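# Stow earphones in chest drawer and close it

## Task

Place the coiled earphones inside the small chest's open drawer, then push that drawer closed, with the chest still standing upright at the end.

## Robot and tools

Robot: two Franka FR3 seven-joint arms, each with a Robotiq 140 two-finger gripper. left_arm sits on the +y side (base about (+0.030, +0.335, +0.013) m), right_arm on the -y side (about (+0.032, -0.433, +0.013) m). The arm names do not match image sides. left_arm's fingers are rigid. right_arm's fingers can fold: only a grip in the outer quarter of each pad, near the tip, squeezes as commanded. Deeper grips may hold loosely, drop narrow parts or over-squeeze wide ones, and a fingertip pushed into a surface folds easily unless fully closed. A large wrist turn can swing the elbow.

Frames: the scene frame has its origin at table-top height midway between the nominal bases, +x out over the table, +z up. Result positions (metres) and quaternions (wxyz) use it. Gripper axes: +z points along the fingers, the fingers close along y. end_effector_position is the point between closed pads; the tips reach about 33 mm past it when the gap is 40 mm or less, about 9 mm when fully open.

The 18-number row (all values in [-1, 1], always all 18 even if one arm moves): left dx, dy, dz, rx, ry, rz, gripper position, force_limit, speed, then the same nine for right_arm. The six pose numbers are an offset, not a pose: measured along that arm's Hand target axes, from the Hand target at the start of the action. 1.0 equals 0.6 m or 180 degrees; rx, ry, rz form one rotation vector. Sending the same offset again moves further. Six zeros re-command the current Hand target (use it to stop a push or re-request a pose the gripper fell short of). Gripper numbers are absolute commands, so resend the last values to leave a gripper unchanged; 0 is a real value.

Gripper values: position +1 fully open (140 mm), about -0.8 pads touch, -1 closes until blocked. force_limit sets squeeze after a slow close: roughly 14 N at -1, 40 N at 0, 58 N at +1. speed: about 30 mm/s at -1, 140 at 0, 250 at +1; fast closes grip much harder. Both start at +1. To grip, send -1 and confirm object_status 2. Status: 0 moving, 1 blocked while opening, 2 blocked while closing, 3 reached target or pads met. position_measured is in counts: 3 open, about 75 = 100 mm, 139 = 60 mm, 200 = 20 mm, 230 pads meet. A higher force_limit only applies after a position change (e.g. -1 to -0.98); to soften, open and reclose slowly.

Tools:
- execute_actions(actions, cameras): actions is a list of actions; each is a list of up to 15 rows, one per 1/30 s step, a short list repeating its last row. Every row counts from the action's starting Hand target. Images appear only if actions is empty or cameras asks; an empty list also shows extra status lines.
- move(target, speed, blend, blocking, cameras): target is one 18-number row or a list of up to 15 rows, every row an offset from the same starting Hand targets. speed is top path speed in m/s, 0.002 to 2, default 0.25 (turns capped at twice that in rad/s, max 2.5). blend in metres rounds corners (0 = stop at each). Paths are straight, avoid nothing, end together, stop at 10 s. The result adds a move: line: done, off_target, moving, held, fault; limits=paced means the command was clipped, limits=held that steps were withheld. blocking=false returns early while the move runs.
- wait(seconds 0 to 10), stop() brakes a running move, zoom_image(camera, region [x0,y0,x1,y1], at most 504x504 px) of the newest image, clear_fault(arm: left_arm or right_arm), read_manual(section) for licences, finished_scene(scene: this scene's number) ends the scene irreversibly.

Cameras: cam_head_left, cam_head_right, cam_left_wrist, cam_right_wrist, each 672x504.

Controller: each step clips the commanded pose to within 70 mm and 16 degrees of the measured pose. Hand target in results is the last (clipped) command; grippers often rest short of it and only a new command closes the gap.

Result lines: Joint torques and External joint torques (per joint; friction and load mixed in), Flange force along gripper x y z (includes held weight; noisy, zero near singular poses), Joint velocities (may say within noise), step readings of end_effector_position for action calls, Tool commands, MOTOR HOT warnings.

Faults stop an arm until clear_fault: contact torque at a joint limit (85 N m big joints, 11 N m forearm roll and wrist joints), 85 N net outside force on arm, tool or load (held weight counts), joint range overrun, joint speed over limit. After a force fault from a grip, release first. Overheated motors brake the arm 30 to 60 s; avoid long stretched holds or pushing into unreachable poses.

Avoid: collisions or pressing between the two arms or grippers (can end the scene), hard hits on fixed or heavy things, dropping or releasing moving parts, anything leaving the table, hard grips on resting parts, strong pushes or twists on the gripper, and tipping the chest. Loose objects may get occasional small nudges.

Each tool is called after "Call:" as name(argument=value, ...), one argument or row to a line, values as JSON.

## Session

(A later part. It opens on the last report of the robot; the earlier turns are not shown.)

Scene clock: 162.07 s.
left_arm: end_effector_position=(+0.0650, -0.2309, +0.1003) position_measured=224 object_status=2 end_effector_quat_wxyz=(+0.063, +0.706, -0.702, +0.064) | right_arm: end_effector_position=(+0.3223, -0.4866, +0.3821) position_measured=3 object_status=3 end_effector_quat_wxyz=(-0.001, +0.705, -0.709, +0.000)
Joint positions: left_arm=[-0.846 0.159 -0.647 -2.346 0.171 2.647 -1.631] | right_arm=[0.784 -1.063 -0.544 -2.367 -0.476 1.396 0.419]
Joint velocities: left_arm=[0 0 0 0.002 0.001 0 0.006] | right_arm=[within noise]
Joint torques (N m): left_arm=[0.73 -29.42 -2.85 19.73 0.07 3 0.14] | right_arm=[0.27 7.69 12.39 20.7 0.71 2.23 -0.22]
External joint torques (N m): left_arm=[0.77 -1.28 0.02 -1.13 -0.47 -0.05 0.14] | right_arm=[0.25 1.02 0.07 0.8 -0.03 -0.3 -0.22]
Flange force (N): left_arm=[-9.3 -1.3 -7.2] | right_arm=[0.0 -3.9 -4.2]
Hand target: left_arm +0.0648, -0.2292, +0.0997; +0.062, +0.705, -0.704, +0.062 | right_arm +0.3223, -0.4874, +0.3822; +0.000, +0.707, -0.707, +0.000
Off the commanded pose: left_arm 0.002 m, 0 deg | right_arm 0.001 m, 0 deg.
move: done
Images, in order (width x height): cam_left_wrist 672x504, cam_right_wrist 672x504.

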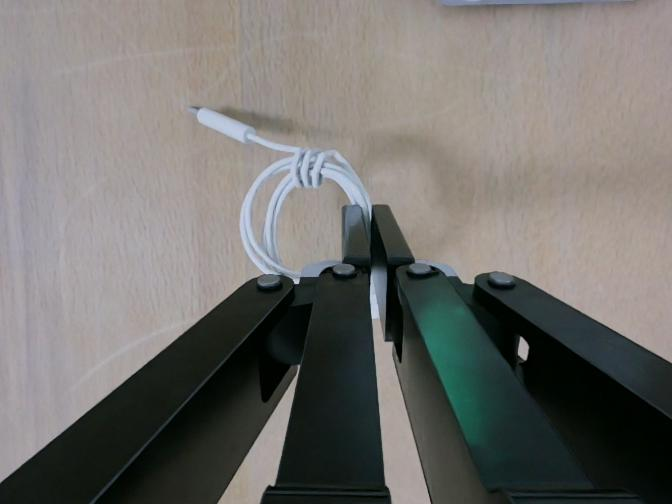

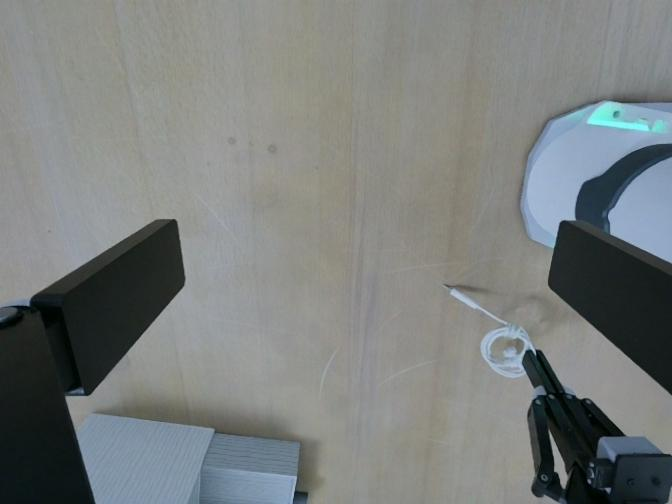

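Call:
move(
  target=[
    [0.051,0,-0.296,0,0,0,-1,-0.2,-1,0,0,0,0,0,0,1,1,1],
    [-0.375,-0.558,-0.369,0,-0.0556,0,-1,-0.2,-1,0,0,0,0,0,0,1,1,1],
  ],
  speed=0.25,
  blend=0.05,
  cameras=["all"],
)

Scene clock: 173.60 s.
left_arm: end_effector_position=(+0.3995, +0.0303, +0.2783) position_measured=224 object_status=2 end_effector_quat_wxyz=(+0.001, +0.710, -0.704, +0.002) | right_arm: end_effector_position=(+0.3223, -0.4866, +0.3821) position_measured=3 object_status=3 end_effector_quat_wxyz=(-0.001, +0.705, -0.709, +0.000)
Joint positions: left_arm=[-0.676 -0.241 -0.01 -2.217 -0.005 1.98 -0.694] | right_arm=[0.784 -1.063 -0.544 -2.367 -0.476 1.396 0.419]
Joint velocities: left_arm=[0.002 0 0 0.001 0 0 0.006] | right_arm=[within noise]
Joint torques (N m): left_arm=[-0.01 -23.9 0.59 23.99 1.12 2.58 0.02] | right_arm=[0.29 7.69 12.44 20.67 0.7 2.2 -0.21]
External joint torques (N m): left_arm=[0 0.07 0.73 -0.58 0.4 -0.04 0.02] | right_arm=[0.25 1.05 0.04 0.79 -0.05 -0.33 -0.21]
Flange force (N): left_arm=[-1.8 0.6 1.1] | right_arm=[0.1 -4.0 -4.2]
Hand target: left_arm +0.3995, +0.0311, +0.2784; +0.000, +0.707, -0.707, +0.000 | right_arm +0.3223, -0.4874, +0.3822; +0.000, +0.707, -0.707, +0.000
Off the commanded pose: left_arm 0.001 m, 1 deg | right_arm 0.001 m, 0 deg.
move: done

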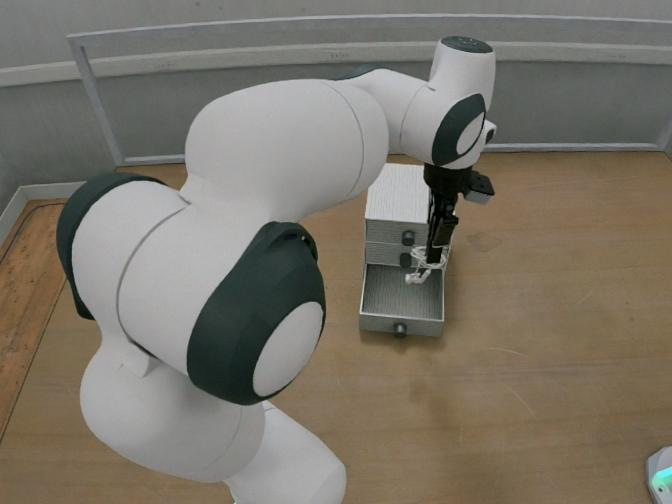

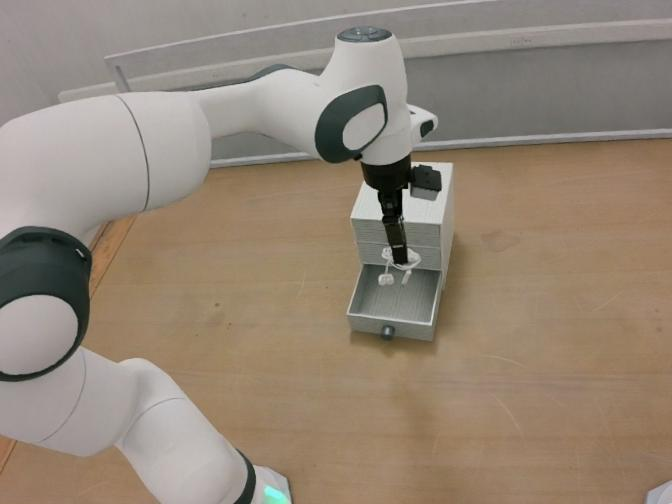

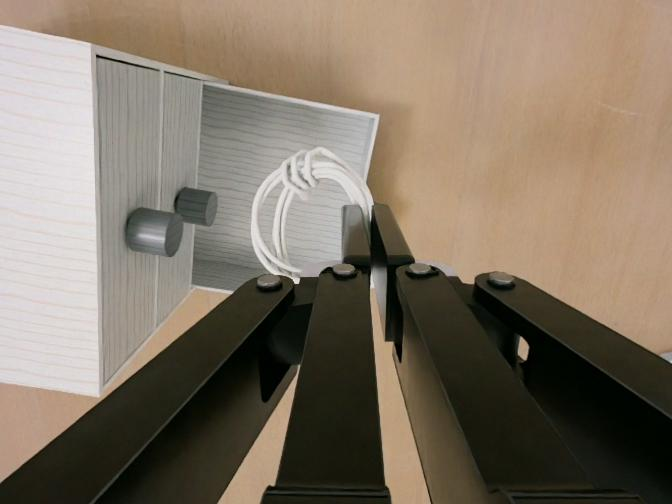

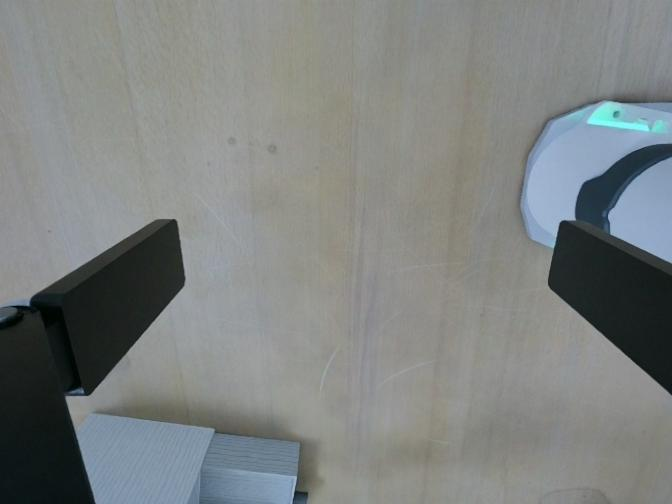

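Call:
move(
  target=[
    [-0.03,-0.058,0.0,0,0,0,-1,-0.2,-1,0,0,0,0,0,0,1,1,1],
    [-0.03,-0.058,0.26,0,0,0,-1,-0.2,-1,0,0,0,0,0,0,1,1,1],
  ],
  speed=0.15,
  cameras=["all"],
)

Call:
zoom_image(
  camera="cam_head_right",
  region=[320, 200, 480, 360],
)

Scene clock: 185.83 s.
left_arm: end_effector_position=(+0.4327, +0.0494, +0.1224) position_measured=224 object_status=2 end_effector_quat_wxyz=(+0.000, +0.708, -0.706, -0.002) | right_arm: end_effector_position=(+0.3223, -0.4866, +0.3821) position_measured=3 object_status=3 end_effector_quat_wxyz=(-0.001, +0.705, -0.709, +0.000)
Joint positions: left_arm=[-0.653 -0.001 0.037 -2.38 0.002 2.375 -0.622] | right_arm=[0.784 -1.063 -0.544 -2.367 -0.476 1.396 0.419]
Joint velocities: left_arm=[0 0 0 0 0 0.005 0.001] | right_arm=[within noise]
Joint torques (N m): left_arm=[0.65 -29.51 0.62 20.86 0.09 3.1 0.07] | right_arm=[0.31 7.7 12.46 20.72 0.7 2.22 -0.24]
External joint torques (N m): left_arm=[0.49 -0.05 0.46 -0.78 -0.45 0.49 0.07] | right_arm=[0.29 1.08 0.14 0.81 -0.04 -0.31 -0.24]
Flange force (N): left_arm=[-2.6 1.8 1.9] | right_arm=[-0.1 -4.0 -4.4]
Hand target: left_arm +0.4343, +0.0491, +0.1224; +0.000, +0.707, -0.707, +0.000 | right_arm +0.3223, -0.4874, +0.3822; +0.000, +0.707, -0.707, +0.000
Off the commanded pose: left_arm 0.002 m, 0 deg | right_arm 0.001 m, 0 deg.
move: done

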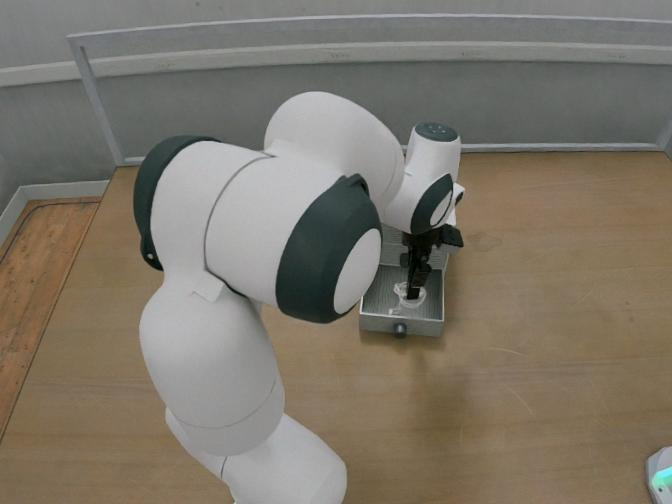

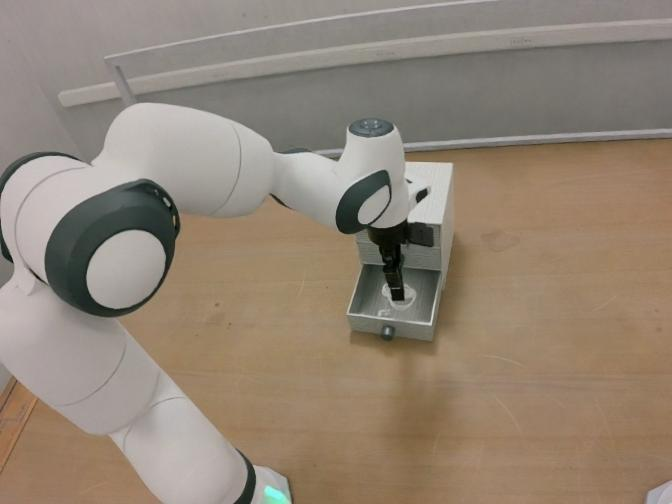

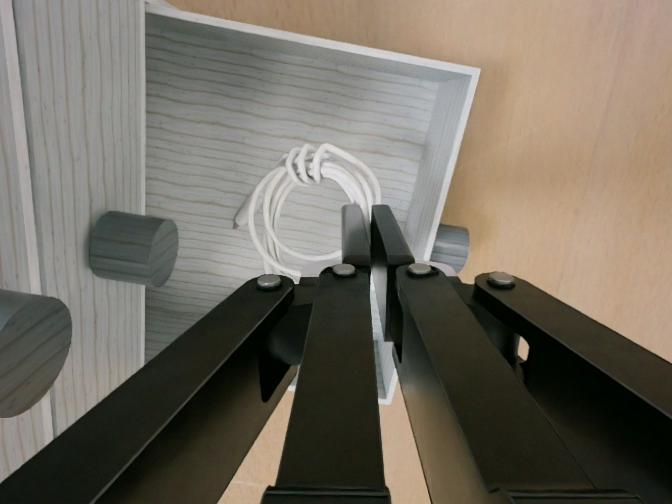

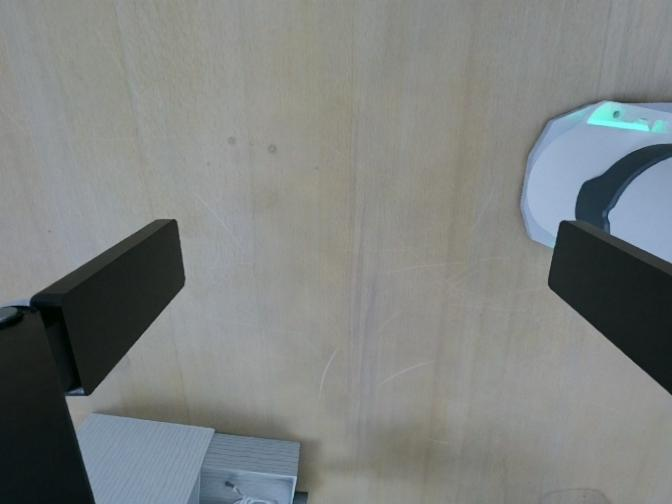

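Scaled by 3.150 from the camera's 672x504 image, which has a finer 960x720 frame.

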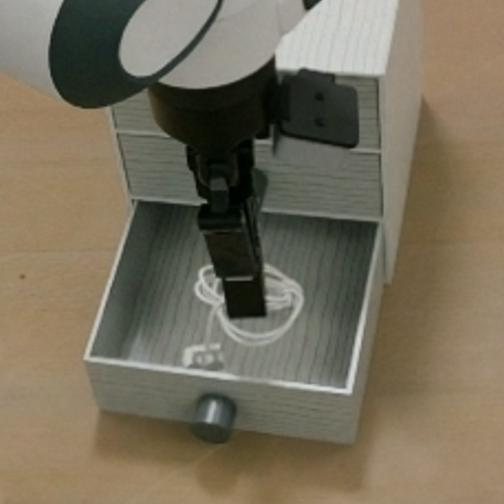

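Call:
move(
  target=[
    [-0.008,-0.015,0.0,0,0,0,-1,-0.2,-1,0,0,0,0,0,0,1,1,1],
    [-0.008,-0.015,0.105,0,0,0,-1,-0.2,-1,0,0,0,0,0,0,1,1,1],
  ],
  speed=0.08,
  cameras=["cam_left_wrist","cam_head_right"],
)

Call:
zoom_image(
  camera="cam_head_right",
  region=[320, 200, 480, 360],
)

Scene clock: 192.03 s.
left_arm: end_effector_position=(+0.4423, +0.0544, +0.0595) position_measured=224 object_status=2 end_effector_quat_wxyz=(+0.000, +0.708, -0.706, -0.002) | right_arm: end_effector_position=(+0.3223, -0.4866, +0.3821) position_measured=3 object_status=3 end_effector_quat_wxyz=(-0.001, +0.705, -0.709, +0.000)
Joint positions: left_arm=[-0.643 0.14 0.046 -2.396 -0.009 2.533 -0.596] | right_arm=[0.784 -1.063 -0.544 -2.367 -0.476 1.396 0.419]
Joint velocities: left_arm=[0.001 0.001 0 -0.001 -0.001 0.004 0.001] | right_arm=[within noise]
Joint torques (N m): left_arm=[0.79 -32.41 0.64 18.79 0 2.89 0.01] | right_arm=[0.25 7.67 12.45 20.69 0.71 2.21 -0.22]
External joint torques (N m): left_arm=[0.54 -0.23 0.09 -0.84 -0.44 0.28 0.01] | right_arm=[0.2 1.01 0.09 0.77 -0.03 -0.33 -0.22]
Flange force (N): left_arm=[-2.7 2.5 0.5] | right_arm=[0.0 -3.7 -4.1]
Hand target: left_arm +0.4432, +0.0538, +0.0594; +0.000, +0.707, -0.707, +0.000 | right_arm +0.3223, -0.4874, +0.3822; +0.000, +0.707, -0.707, +0.000
Off the commanded pose: left_arm 0.001 m, 0 deg | right_arm 0.001 m, 0 deg.
move: done
Images, in order (width x height): cam_head_right 672x504, cam_left_wrist 672x504.

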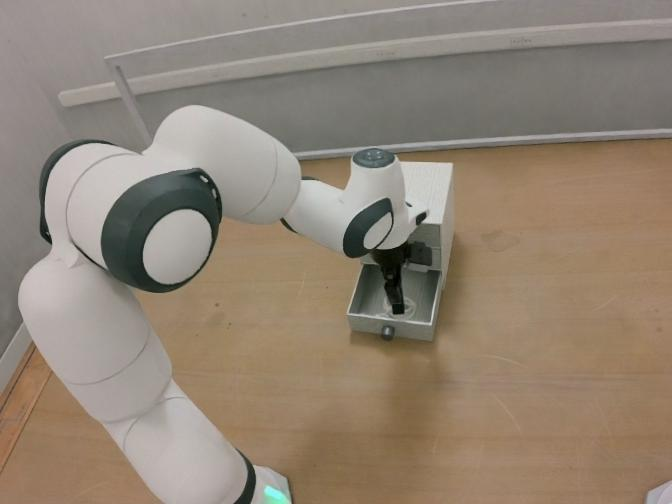

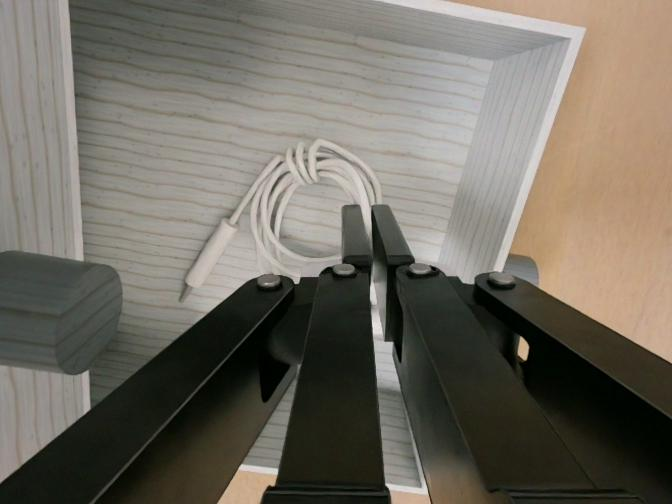

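Scaled by 3.150 from the camera's 672x504 image, which has a finer 960x720 frame.

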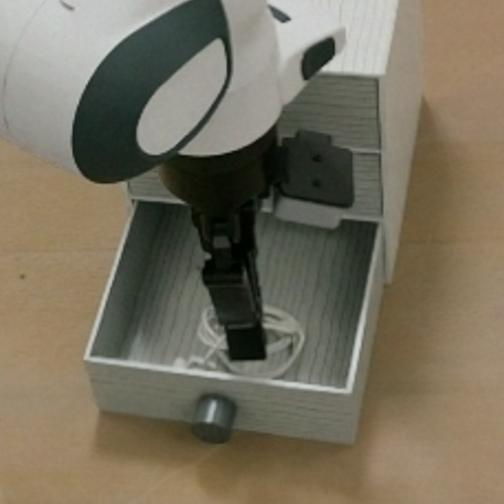

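Call:
move(
  target=[
    [0,0,0.022,0,0,0,-1,-0.2,-1,0,0,0,0,0,0,1,1,1],
    [0,0,0.022,0,0,0,-0.5,-0.2,-1,0,0,0,0,0,0,1,1,1],
    [0,0,-0.3,0,0,0,-0.5,-0.2,-1,0,0,0,0,0,0,1,1,1],
  ],
  speed=[0.06,0.06,0.12],
  cameras=["cam_left_wrist","cam_head_right"],
)

Call:
zoom_image(
  camera="cam_head_right",
  region=[320, 200, 480, 360],
)

Scene clock: 202.50 s.
left_arm: end_effector_position=(+0.4435, +0.0529, +0.2391) position_measured=192 object_status=3 end_effector_quat_wxyz=(+0.001, +0.706, -0.709, +0.002) | right_arm: end_effector_position=(+0.3223, -0.4866, +0.3821) position_measured=3 object_status=3 end_effector_quat_wxyz=(-0.001, +0.705, -0.709, +0.000)
Joint positions: left_arm=[-0.643 -0.146 0.046 -2.221 0.004 2.078 -0.597] | right_arm=[0.784 -1.063 -0.544 -2.367 -0.476 1.396 0.419]
Joint velocities: left_arm=[0.001 0.001 -0.002 0 0 -0.004 0] | right_arm=[within noise]
Joint torques (N m): left_arm=[0.47 -27.3 -0.04 23.48 1.11 2.59 -0.34] | right_arm=[0.26 7.71 12.44 20.7 0.72 2.21 -0.19]
External joint torques (N m): left_arm=[0.49 -0.29 0.3 -0.81 0.43 -0.05 -0.34] | right_arm=[0.2 1.01 0.11 0.82 -0.03 -0.32 -0.19]
Flange force (N): left_arm=[-2.2 2.9 0.9] | right_arm=[0.0 -3.8 -4.3]
Hand target: left_arm +0.4433, +0.0539, +0.2394; +0.000, +0.707, -0.707, +0.000 | right_arm +0.3223, -0.4874, +0.3822; +0.000, +0.707, -0.707, +0.000
Off the commanded pose: left_arm 0.001 m, 0 deg | right_arm 0.001 m, 0 deg.
move: done
Images, in order (width x height): cam_head_right 672x504, cam_left_wrist 672x504.

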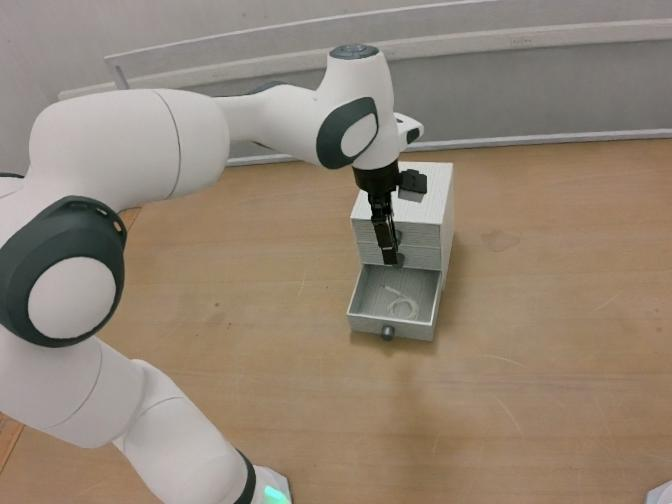

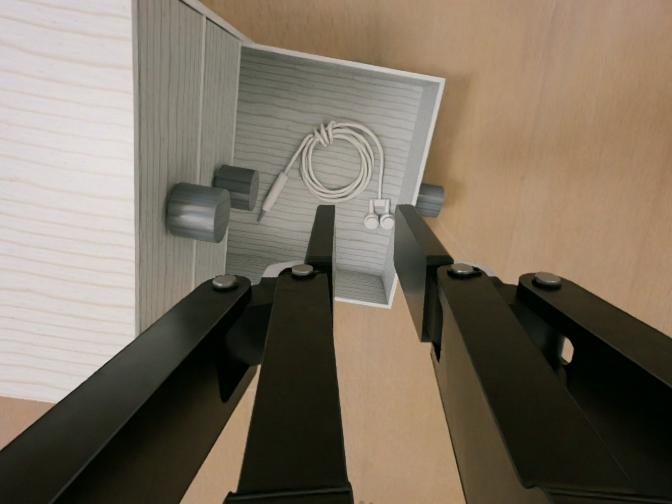

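Scaled by 3.150 from the camera's 672x504 image, which has a finer 960x720 frame.

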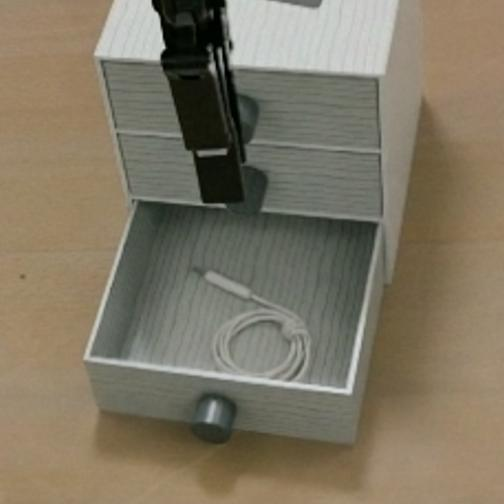

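Call:
move(
  target=[
    [-0.045,0.34,0,0.3333,0,0,-1,-0.2,-1,0,0,0,0,0,0,1,1,1],
    [-0.045,0.25,0.312,0.3333,0,0,-1,-0.2,-1,0,0,0,0,0,0,1,1,1],
  ],
  speed=0.25,
  cameras=["all"],
)

Call:
zoom_image(
  camera="cam_head_right",
  region=[280, 200, 480, 400],
)

Scene clock: 224.63 s.
left_arm: end_effector_position=(+0.2928, +0.0799, +0.0516) position_measured=230 object_status=3 end_effector_quat_wxyz=(-0.373, +0.615, -0.603, +0.345) | right_arm: end_effector_position=(+0.3223, -0.4866, +0.3821) position_measured=3 object_status=3 end_effector_quat_wxyz=(-0.001, +0.705, -0.709, +0.000)
Joint positions: left_arm=[-0.007 -1.03 -1.992 -3.023 0.067 2.961 -2.057] | right_arm=[0.784 -1.063 -0.544 -2.367 -0.476 1.396 0.419]
Joint velocities: left_arm=[0.001 0 0 0 0 0.001 -0.006] | right_arm=[within noise]
Joint torques (N m): left_arm=[0.63 12.48 16 -3.13 -1.52 0.3 -0.46] | right_arm=[0.32 7.73 12.41 20.69 0.7 2.23 -0.22]
External joint torques (N m): left_arm=[0.67 -0.67 1.12 -0.51 0.42 0.18 -0.37] | right_arm=[0.31 1.08 -0.01 0.77 -0.04 -0.31 -0.22]
Flange force (N): left_arm=[0.6 -3.4 3.0] | right_arm=[0.0 -4.2 -4.1]
Hand target: left_arm +0.2932, +0.0807, +0.0522; -0.353, +0.613, -0.612, +0.354 | right_arm +0.3223, -0.4874, +0.3822; +0.000, +0.707, -0.707, +0.000
Off the commanded pose: left_arm 0.001 m, 3 deg | right_arm 0.001 m, 0 deg.
joint sent to its limit (left arm) — joint 4 (elbow), lower limit, where the elbow is as bent as it goes. The joint targets are off in orientation, not in position.
move: off_target (left_arm)

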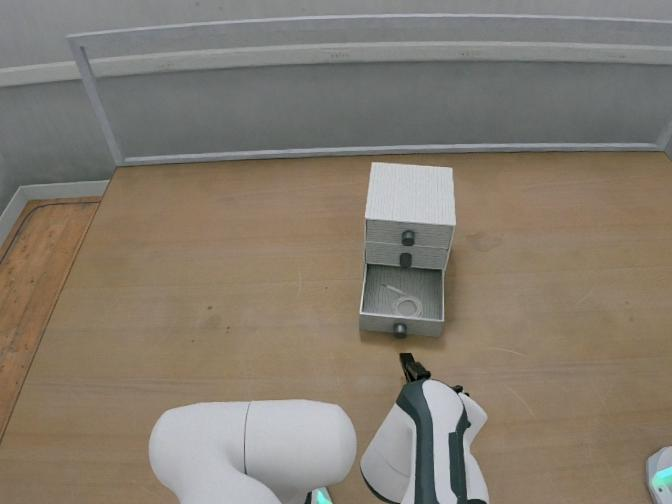

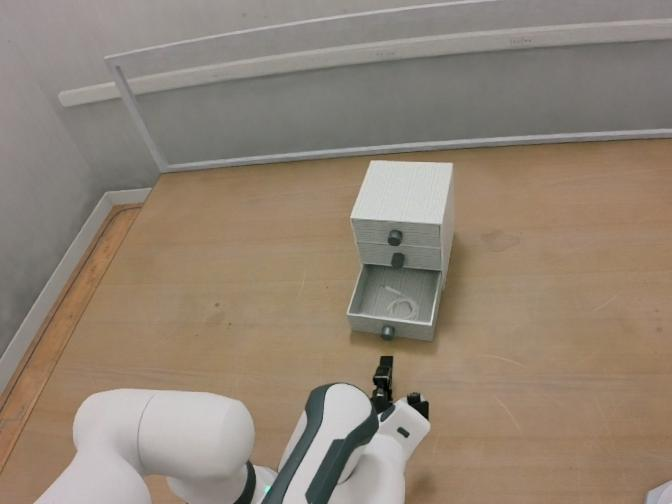

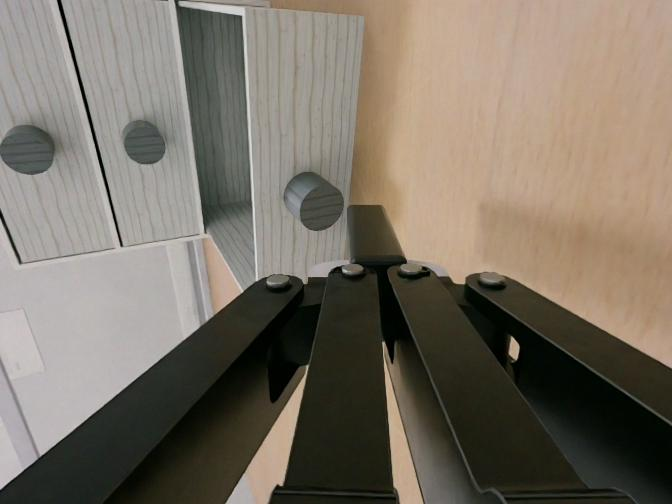

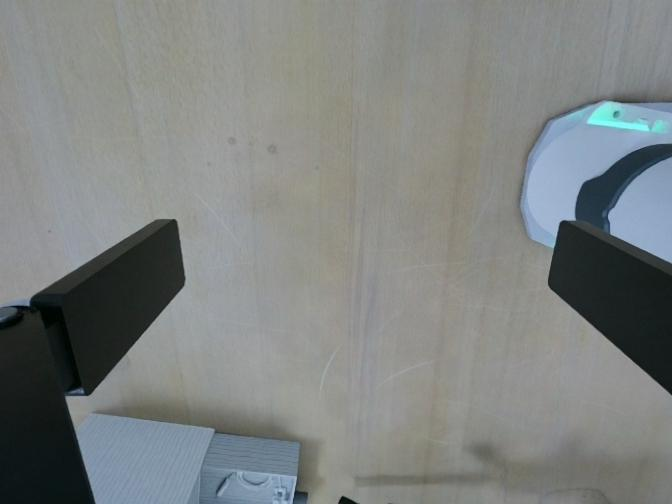

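Scaled by 2.520 from the camera's 672x504 image, which has a finer 960x720 frame.

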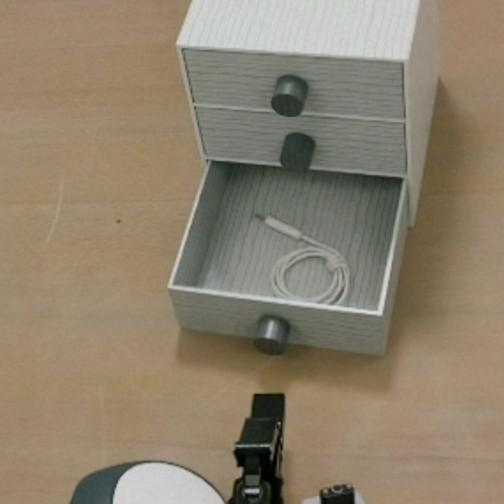

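Call:
move(
  target=[
    [0,-0.033,0.058,0,0,0,-1,-0.2,-1,0,0,0,0,0,0,1,1,1],
    [0.033,-0.158,0.274,0,0,0,-1,-0.2,-1,0,0,0,0,0,0,1,1,1],
  ],
  speed=0.06,
  cameras=["all"],
)

Call:
zoom_image(
  camera="cam_head_right",
  region=[280, 200, 480, 400],
)

Scene clock: 237.60 s.
left_arm: end_effector_position=(+0.4838, +0.0622, +0.0535) position_measured=230 object_status=3 end_effector_quat_wxyz=(-0.354, +0.616, -0.608, +0.355) | right_arm: end_effector_position=(+0.3223, -0.4866, +0.3821) position_measured=3 object_status=3 end_effector_quat_wxyz=(-0.001, +0.705, -0.709, +0.000)
Joint positions: left_arm=[0.795 -1.41 -1.915 -2.784 0.362 3.617 -2.036] | right_arm=[0.784 -1.063 -0.544 -2.367 -0.476 1.396 0.419]
Joint velocities: left_arm=[0 0 0.001 -0.001 0.001 0 0.004] | right_arm=[within noise]
Joint torques (N m): left_arm=[0.81 17.59 23.6 -3.53 -2.79 0.41 -0.15] | right_arm=[0.25 7.7 12.41 20.68 0.71 2.22 -0.25]
External joint torques (N m): left_arm=[0.79 -0.34 0.92 -0.19 0.49 0.11 -0.06] | right_arm=[0.29 1.05 0.1 0.77 -0.02 -0.3 -0.25]
Flange force (N): left_arm=[-0.7 -3.8 1.9] | right_arm=[0.0 -4.0 -4.2]
Hand target: left_arm +0.4830, +0.0610, +0.0520; -0.353, +0.613, -0.612, +0.354 | right_arm +0.3223, -0.4874, +0.3822; +0.000, +0.707, -0.707, +0.000
Off the commanded pose: left_arm 0.002 m, 1 deg | right_arm 0.001 m, 0 deg.
move: done

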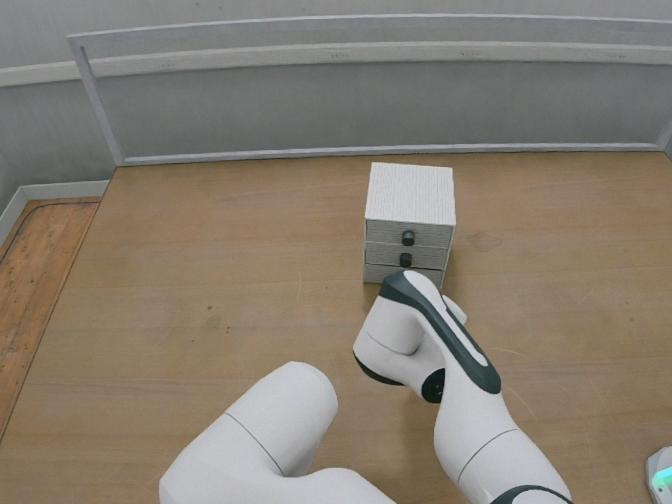

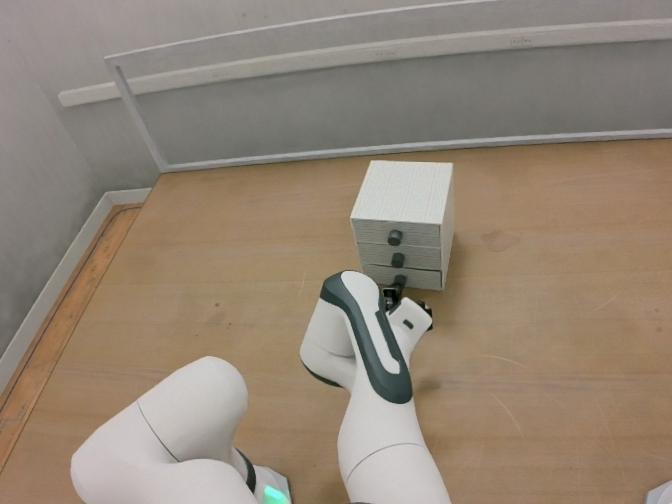

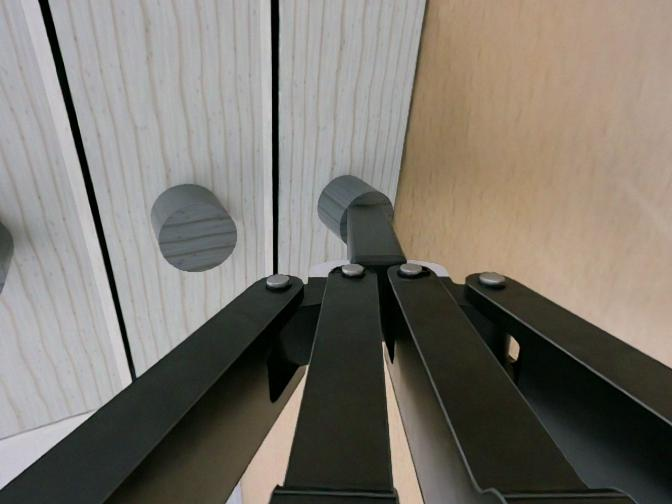

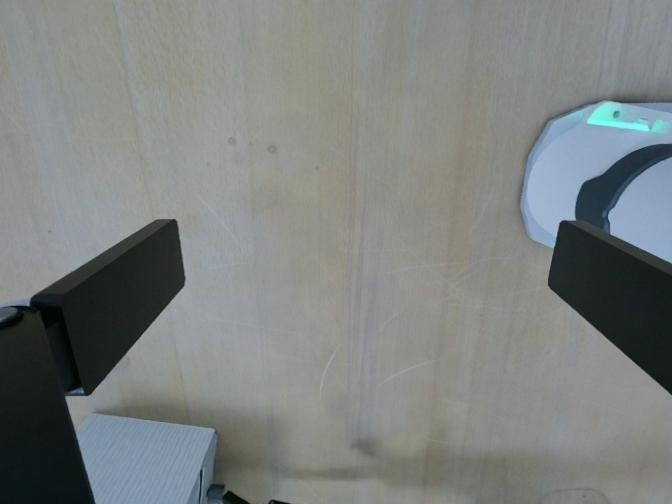

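Scaled by 2.520 from the camera's 672x504 image, which has a finer 960x720 frame.

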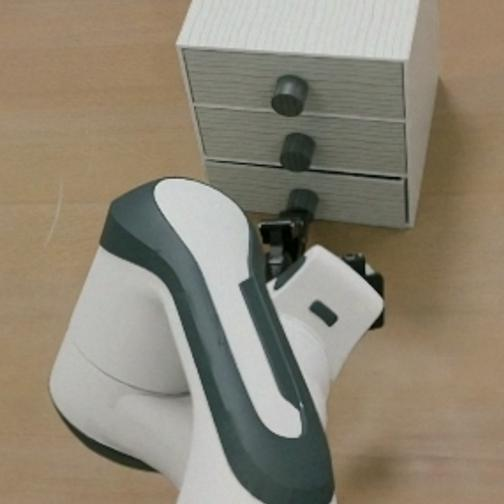

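Call:
move(
  target=[0.001,-0.008,0.0145,0,0,0,-1,-0.2,-1,0,0,0,0,0,0,1,1,1],
  speed=0.04,
  cameras=["cam_head_right","cam_left_wrist"],
)

Call:
zoom_image(
  camera="cam_head_right",
  region=[330, 200, 470, 300],
)

Scene clock: 245.60 s.
left_arm: end_effector_position=(+0.4919, +0.0609, +0.0521) position_measured=230 object_status=3 end_effector_quat_wxyz=(-0.352, +0.615, -0.610, +0.355) | right_arm: end_effector_position=(+0.3223, -0.4866, +0.3821) position_measured=3 object_status=3 end_effector_quat_wxyz=(-0.001, +0.705, -0.709, +0.000)
Joint positions: left_arm=[0.828 -1.421 -1.911 -2.764 0.369 3.635 -2.033] | right_arm=[0.784 -1.063 -0.544 -2.367 -0.476 1.396 0.419]
Joint velocities: left_arm=[0.001 -0.001 0.001 0.001 0.001 0.004 0] | right_arm=[within noise]
Joint torques (N m): left_arm=[2.2 16.31 24.19 -2.46 -2.84 0.09 -0.07] | right_arm=[0.26 7.68 12.41 20.69 0.71 2.22 -0.24]
External joint torques (N m): left_arm=[2.15 -2 1.13 0.81 0.45 -0.21 0.02] | right_arm=[0.22 1.05 0.05 0.78 -0.03 -0.31 -0.24]
Flange force (N): left_arm=[-0.9 -3.7 11.7] | right_arm=[0.1 -4.0 -4.1]
Hand target: left_arm +0.4929, +0.0605, +0.0518; -0.353, +0.613, -0.612, +0.354 | right_arm +0.3223, -0.4874, +0.3822; +0.000, +0.707, -0.707, +0.000
Off the commanded pose: left_arm 0.001 m, 0 deg | right_arm 0.001 m, 0 deg.
move: done
Images, in order (width x height): cam_head_right 672x504, cam_left_wrist 672x504.

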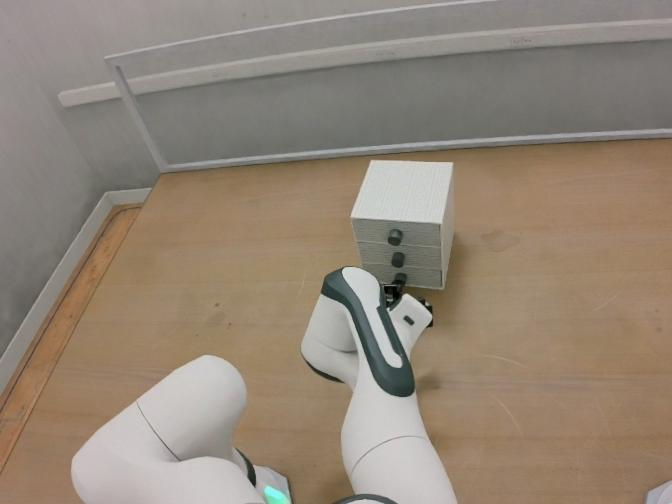

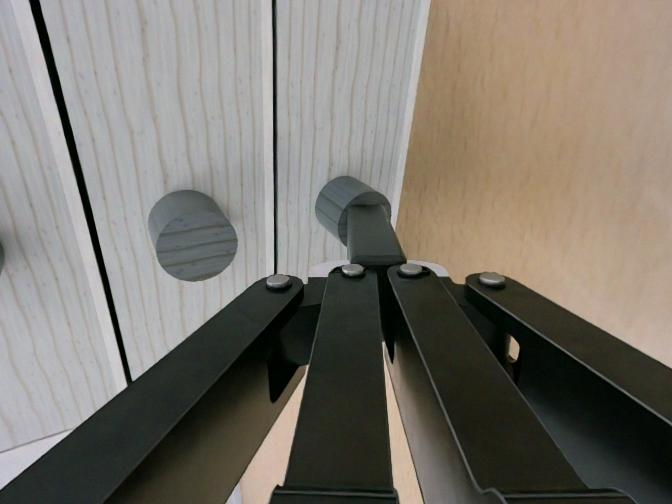

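Scaled by 3.600 from the camera's 672x504 image, which has a finer 960x720 frame.

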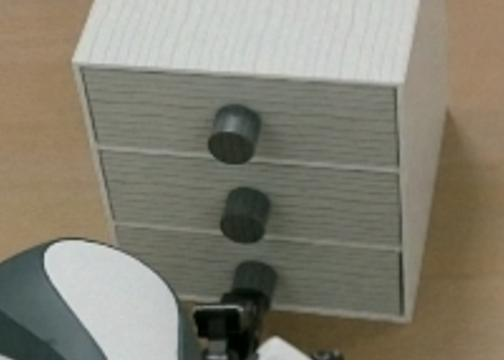

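Call:
move(
  target=[
    [0,0.003,-0.006,0,0,0,-1,-0.2,-1,0,0,0,0,0,0,1,1,1],
    [-0.02,0.067,-0.116,0,0,0,-1,-0.2,-1,0,0,0,0,0,0,1,1,1],
  ],
  speed=[0.03,0.2],
  cameras=["all"],
)

Call:
zoom_image(
  camera="cam_head_right",
  region=[330, 200, 470, 300],
)

Scene clock: 251.63 s.
left_arm: end_effector_position=(+0.4125, +0.0709, +0.0516) position_measured=230 object_status=3 end_effector_quat_wxyz=(-0.353, +0.610, -0.616, +0.353) | right_arm: end_effector_position=(+0.3223, -0.4866, +0.3821) position_measured=3 object_status=3 end_effector_quat_wxyz=(-0.001, +0.705, -0.709, +0.000)
Joint positions: left_arm=[0.527 -1.311 -1.946 -2.932 0.332 3.493 -2.077] | right_arm=[0.784 -1.063 -0.544 -2.367 -0.476 1.396 0.419]
Joint velocities: left_arm=[0.001 0 0.001 0 -0.002 -0.004 -0.001] | right_arm=[within noise]
Joint torques (N m): left_arm=[-0.16 16.26 20.15 -4.58 -3.48 -0.1 -0.42] | right_arm=[0.29 7.73 12.43 20.69 0.71 2.22 -0.23]
External joint torques (N m): left_arm=[-0.09 0.57 0.78 -0.84 -0.43 -0.31 -0.33] | right_arm=[0.29 1.06 0.04 0.78 -0.03 -0.31 -0.23]
Flange force (N): left_arm=[0.0 -1.6 -5.6] | right_arm=[0.0 -4.1 -4.2]
Hand target: left_arm +0.4126, +0.0724, +0.0518; -0.353, +0.613, -0.612, +0.354 | right_arm +0.3223, -0.4874, +0.3822; +0.000, +0.707, -0.707, +0.000
Off the commanded pose: left_arm 0.002 m, 1 deg | right_arm 0.001 m, 0 deg.
move: done

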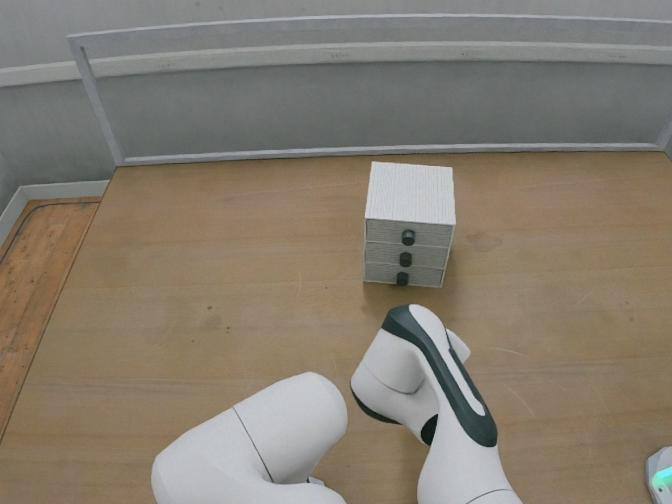

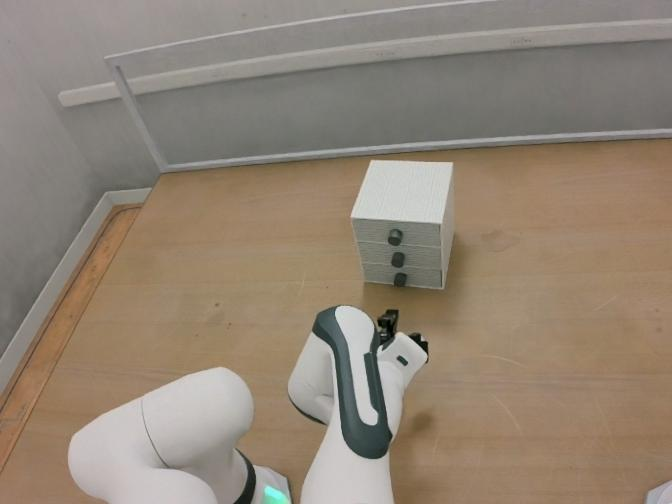

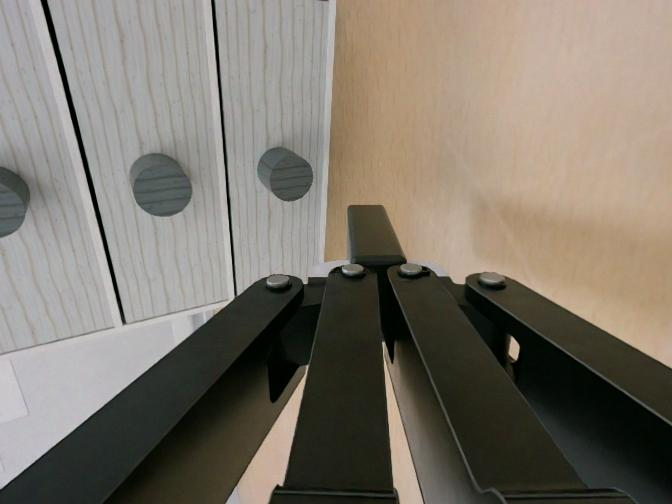

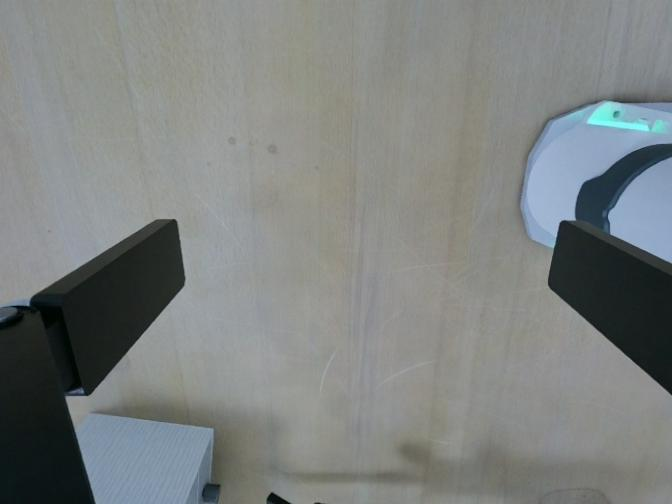

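Scaled by 3.600 from the camera's 672x504 image, which has a finer 960x720 frame.

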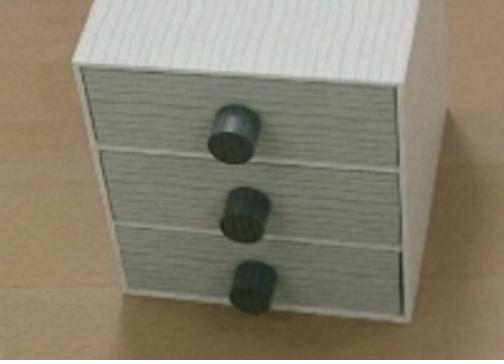

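Call:
finished_scene(
  scene=1,
)

The scene is finished: the task was done.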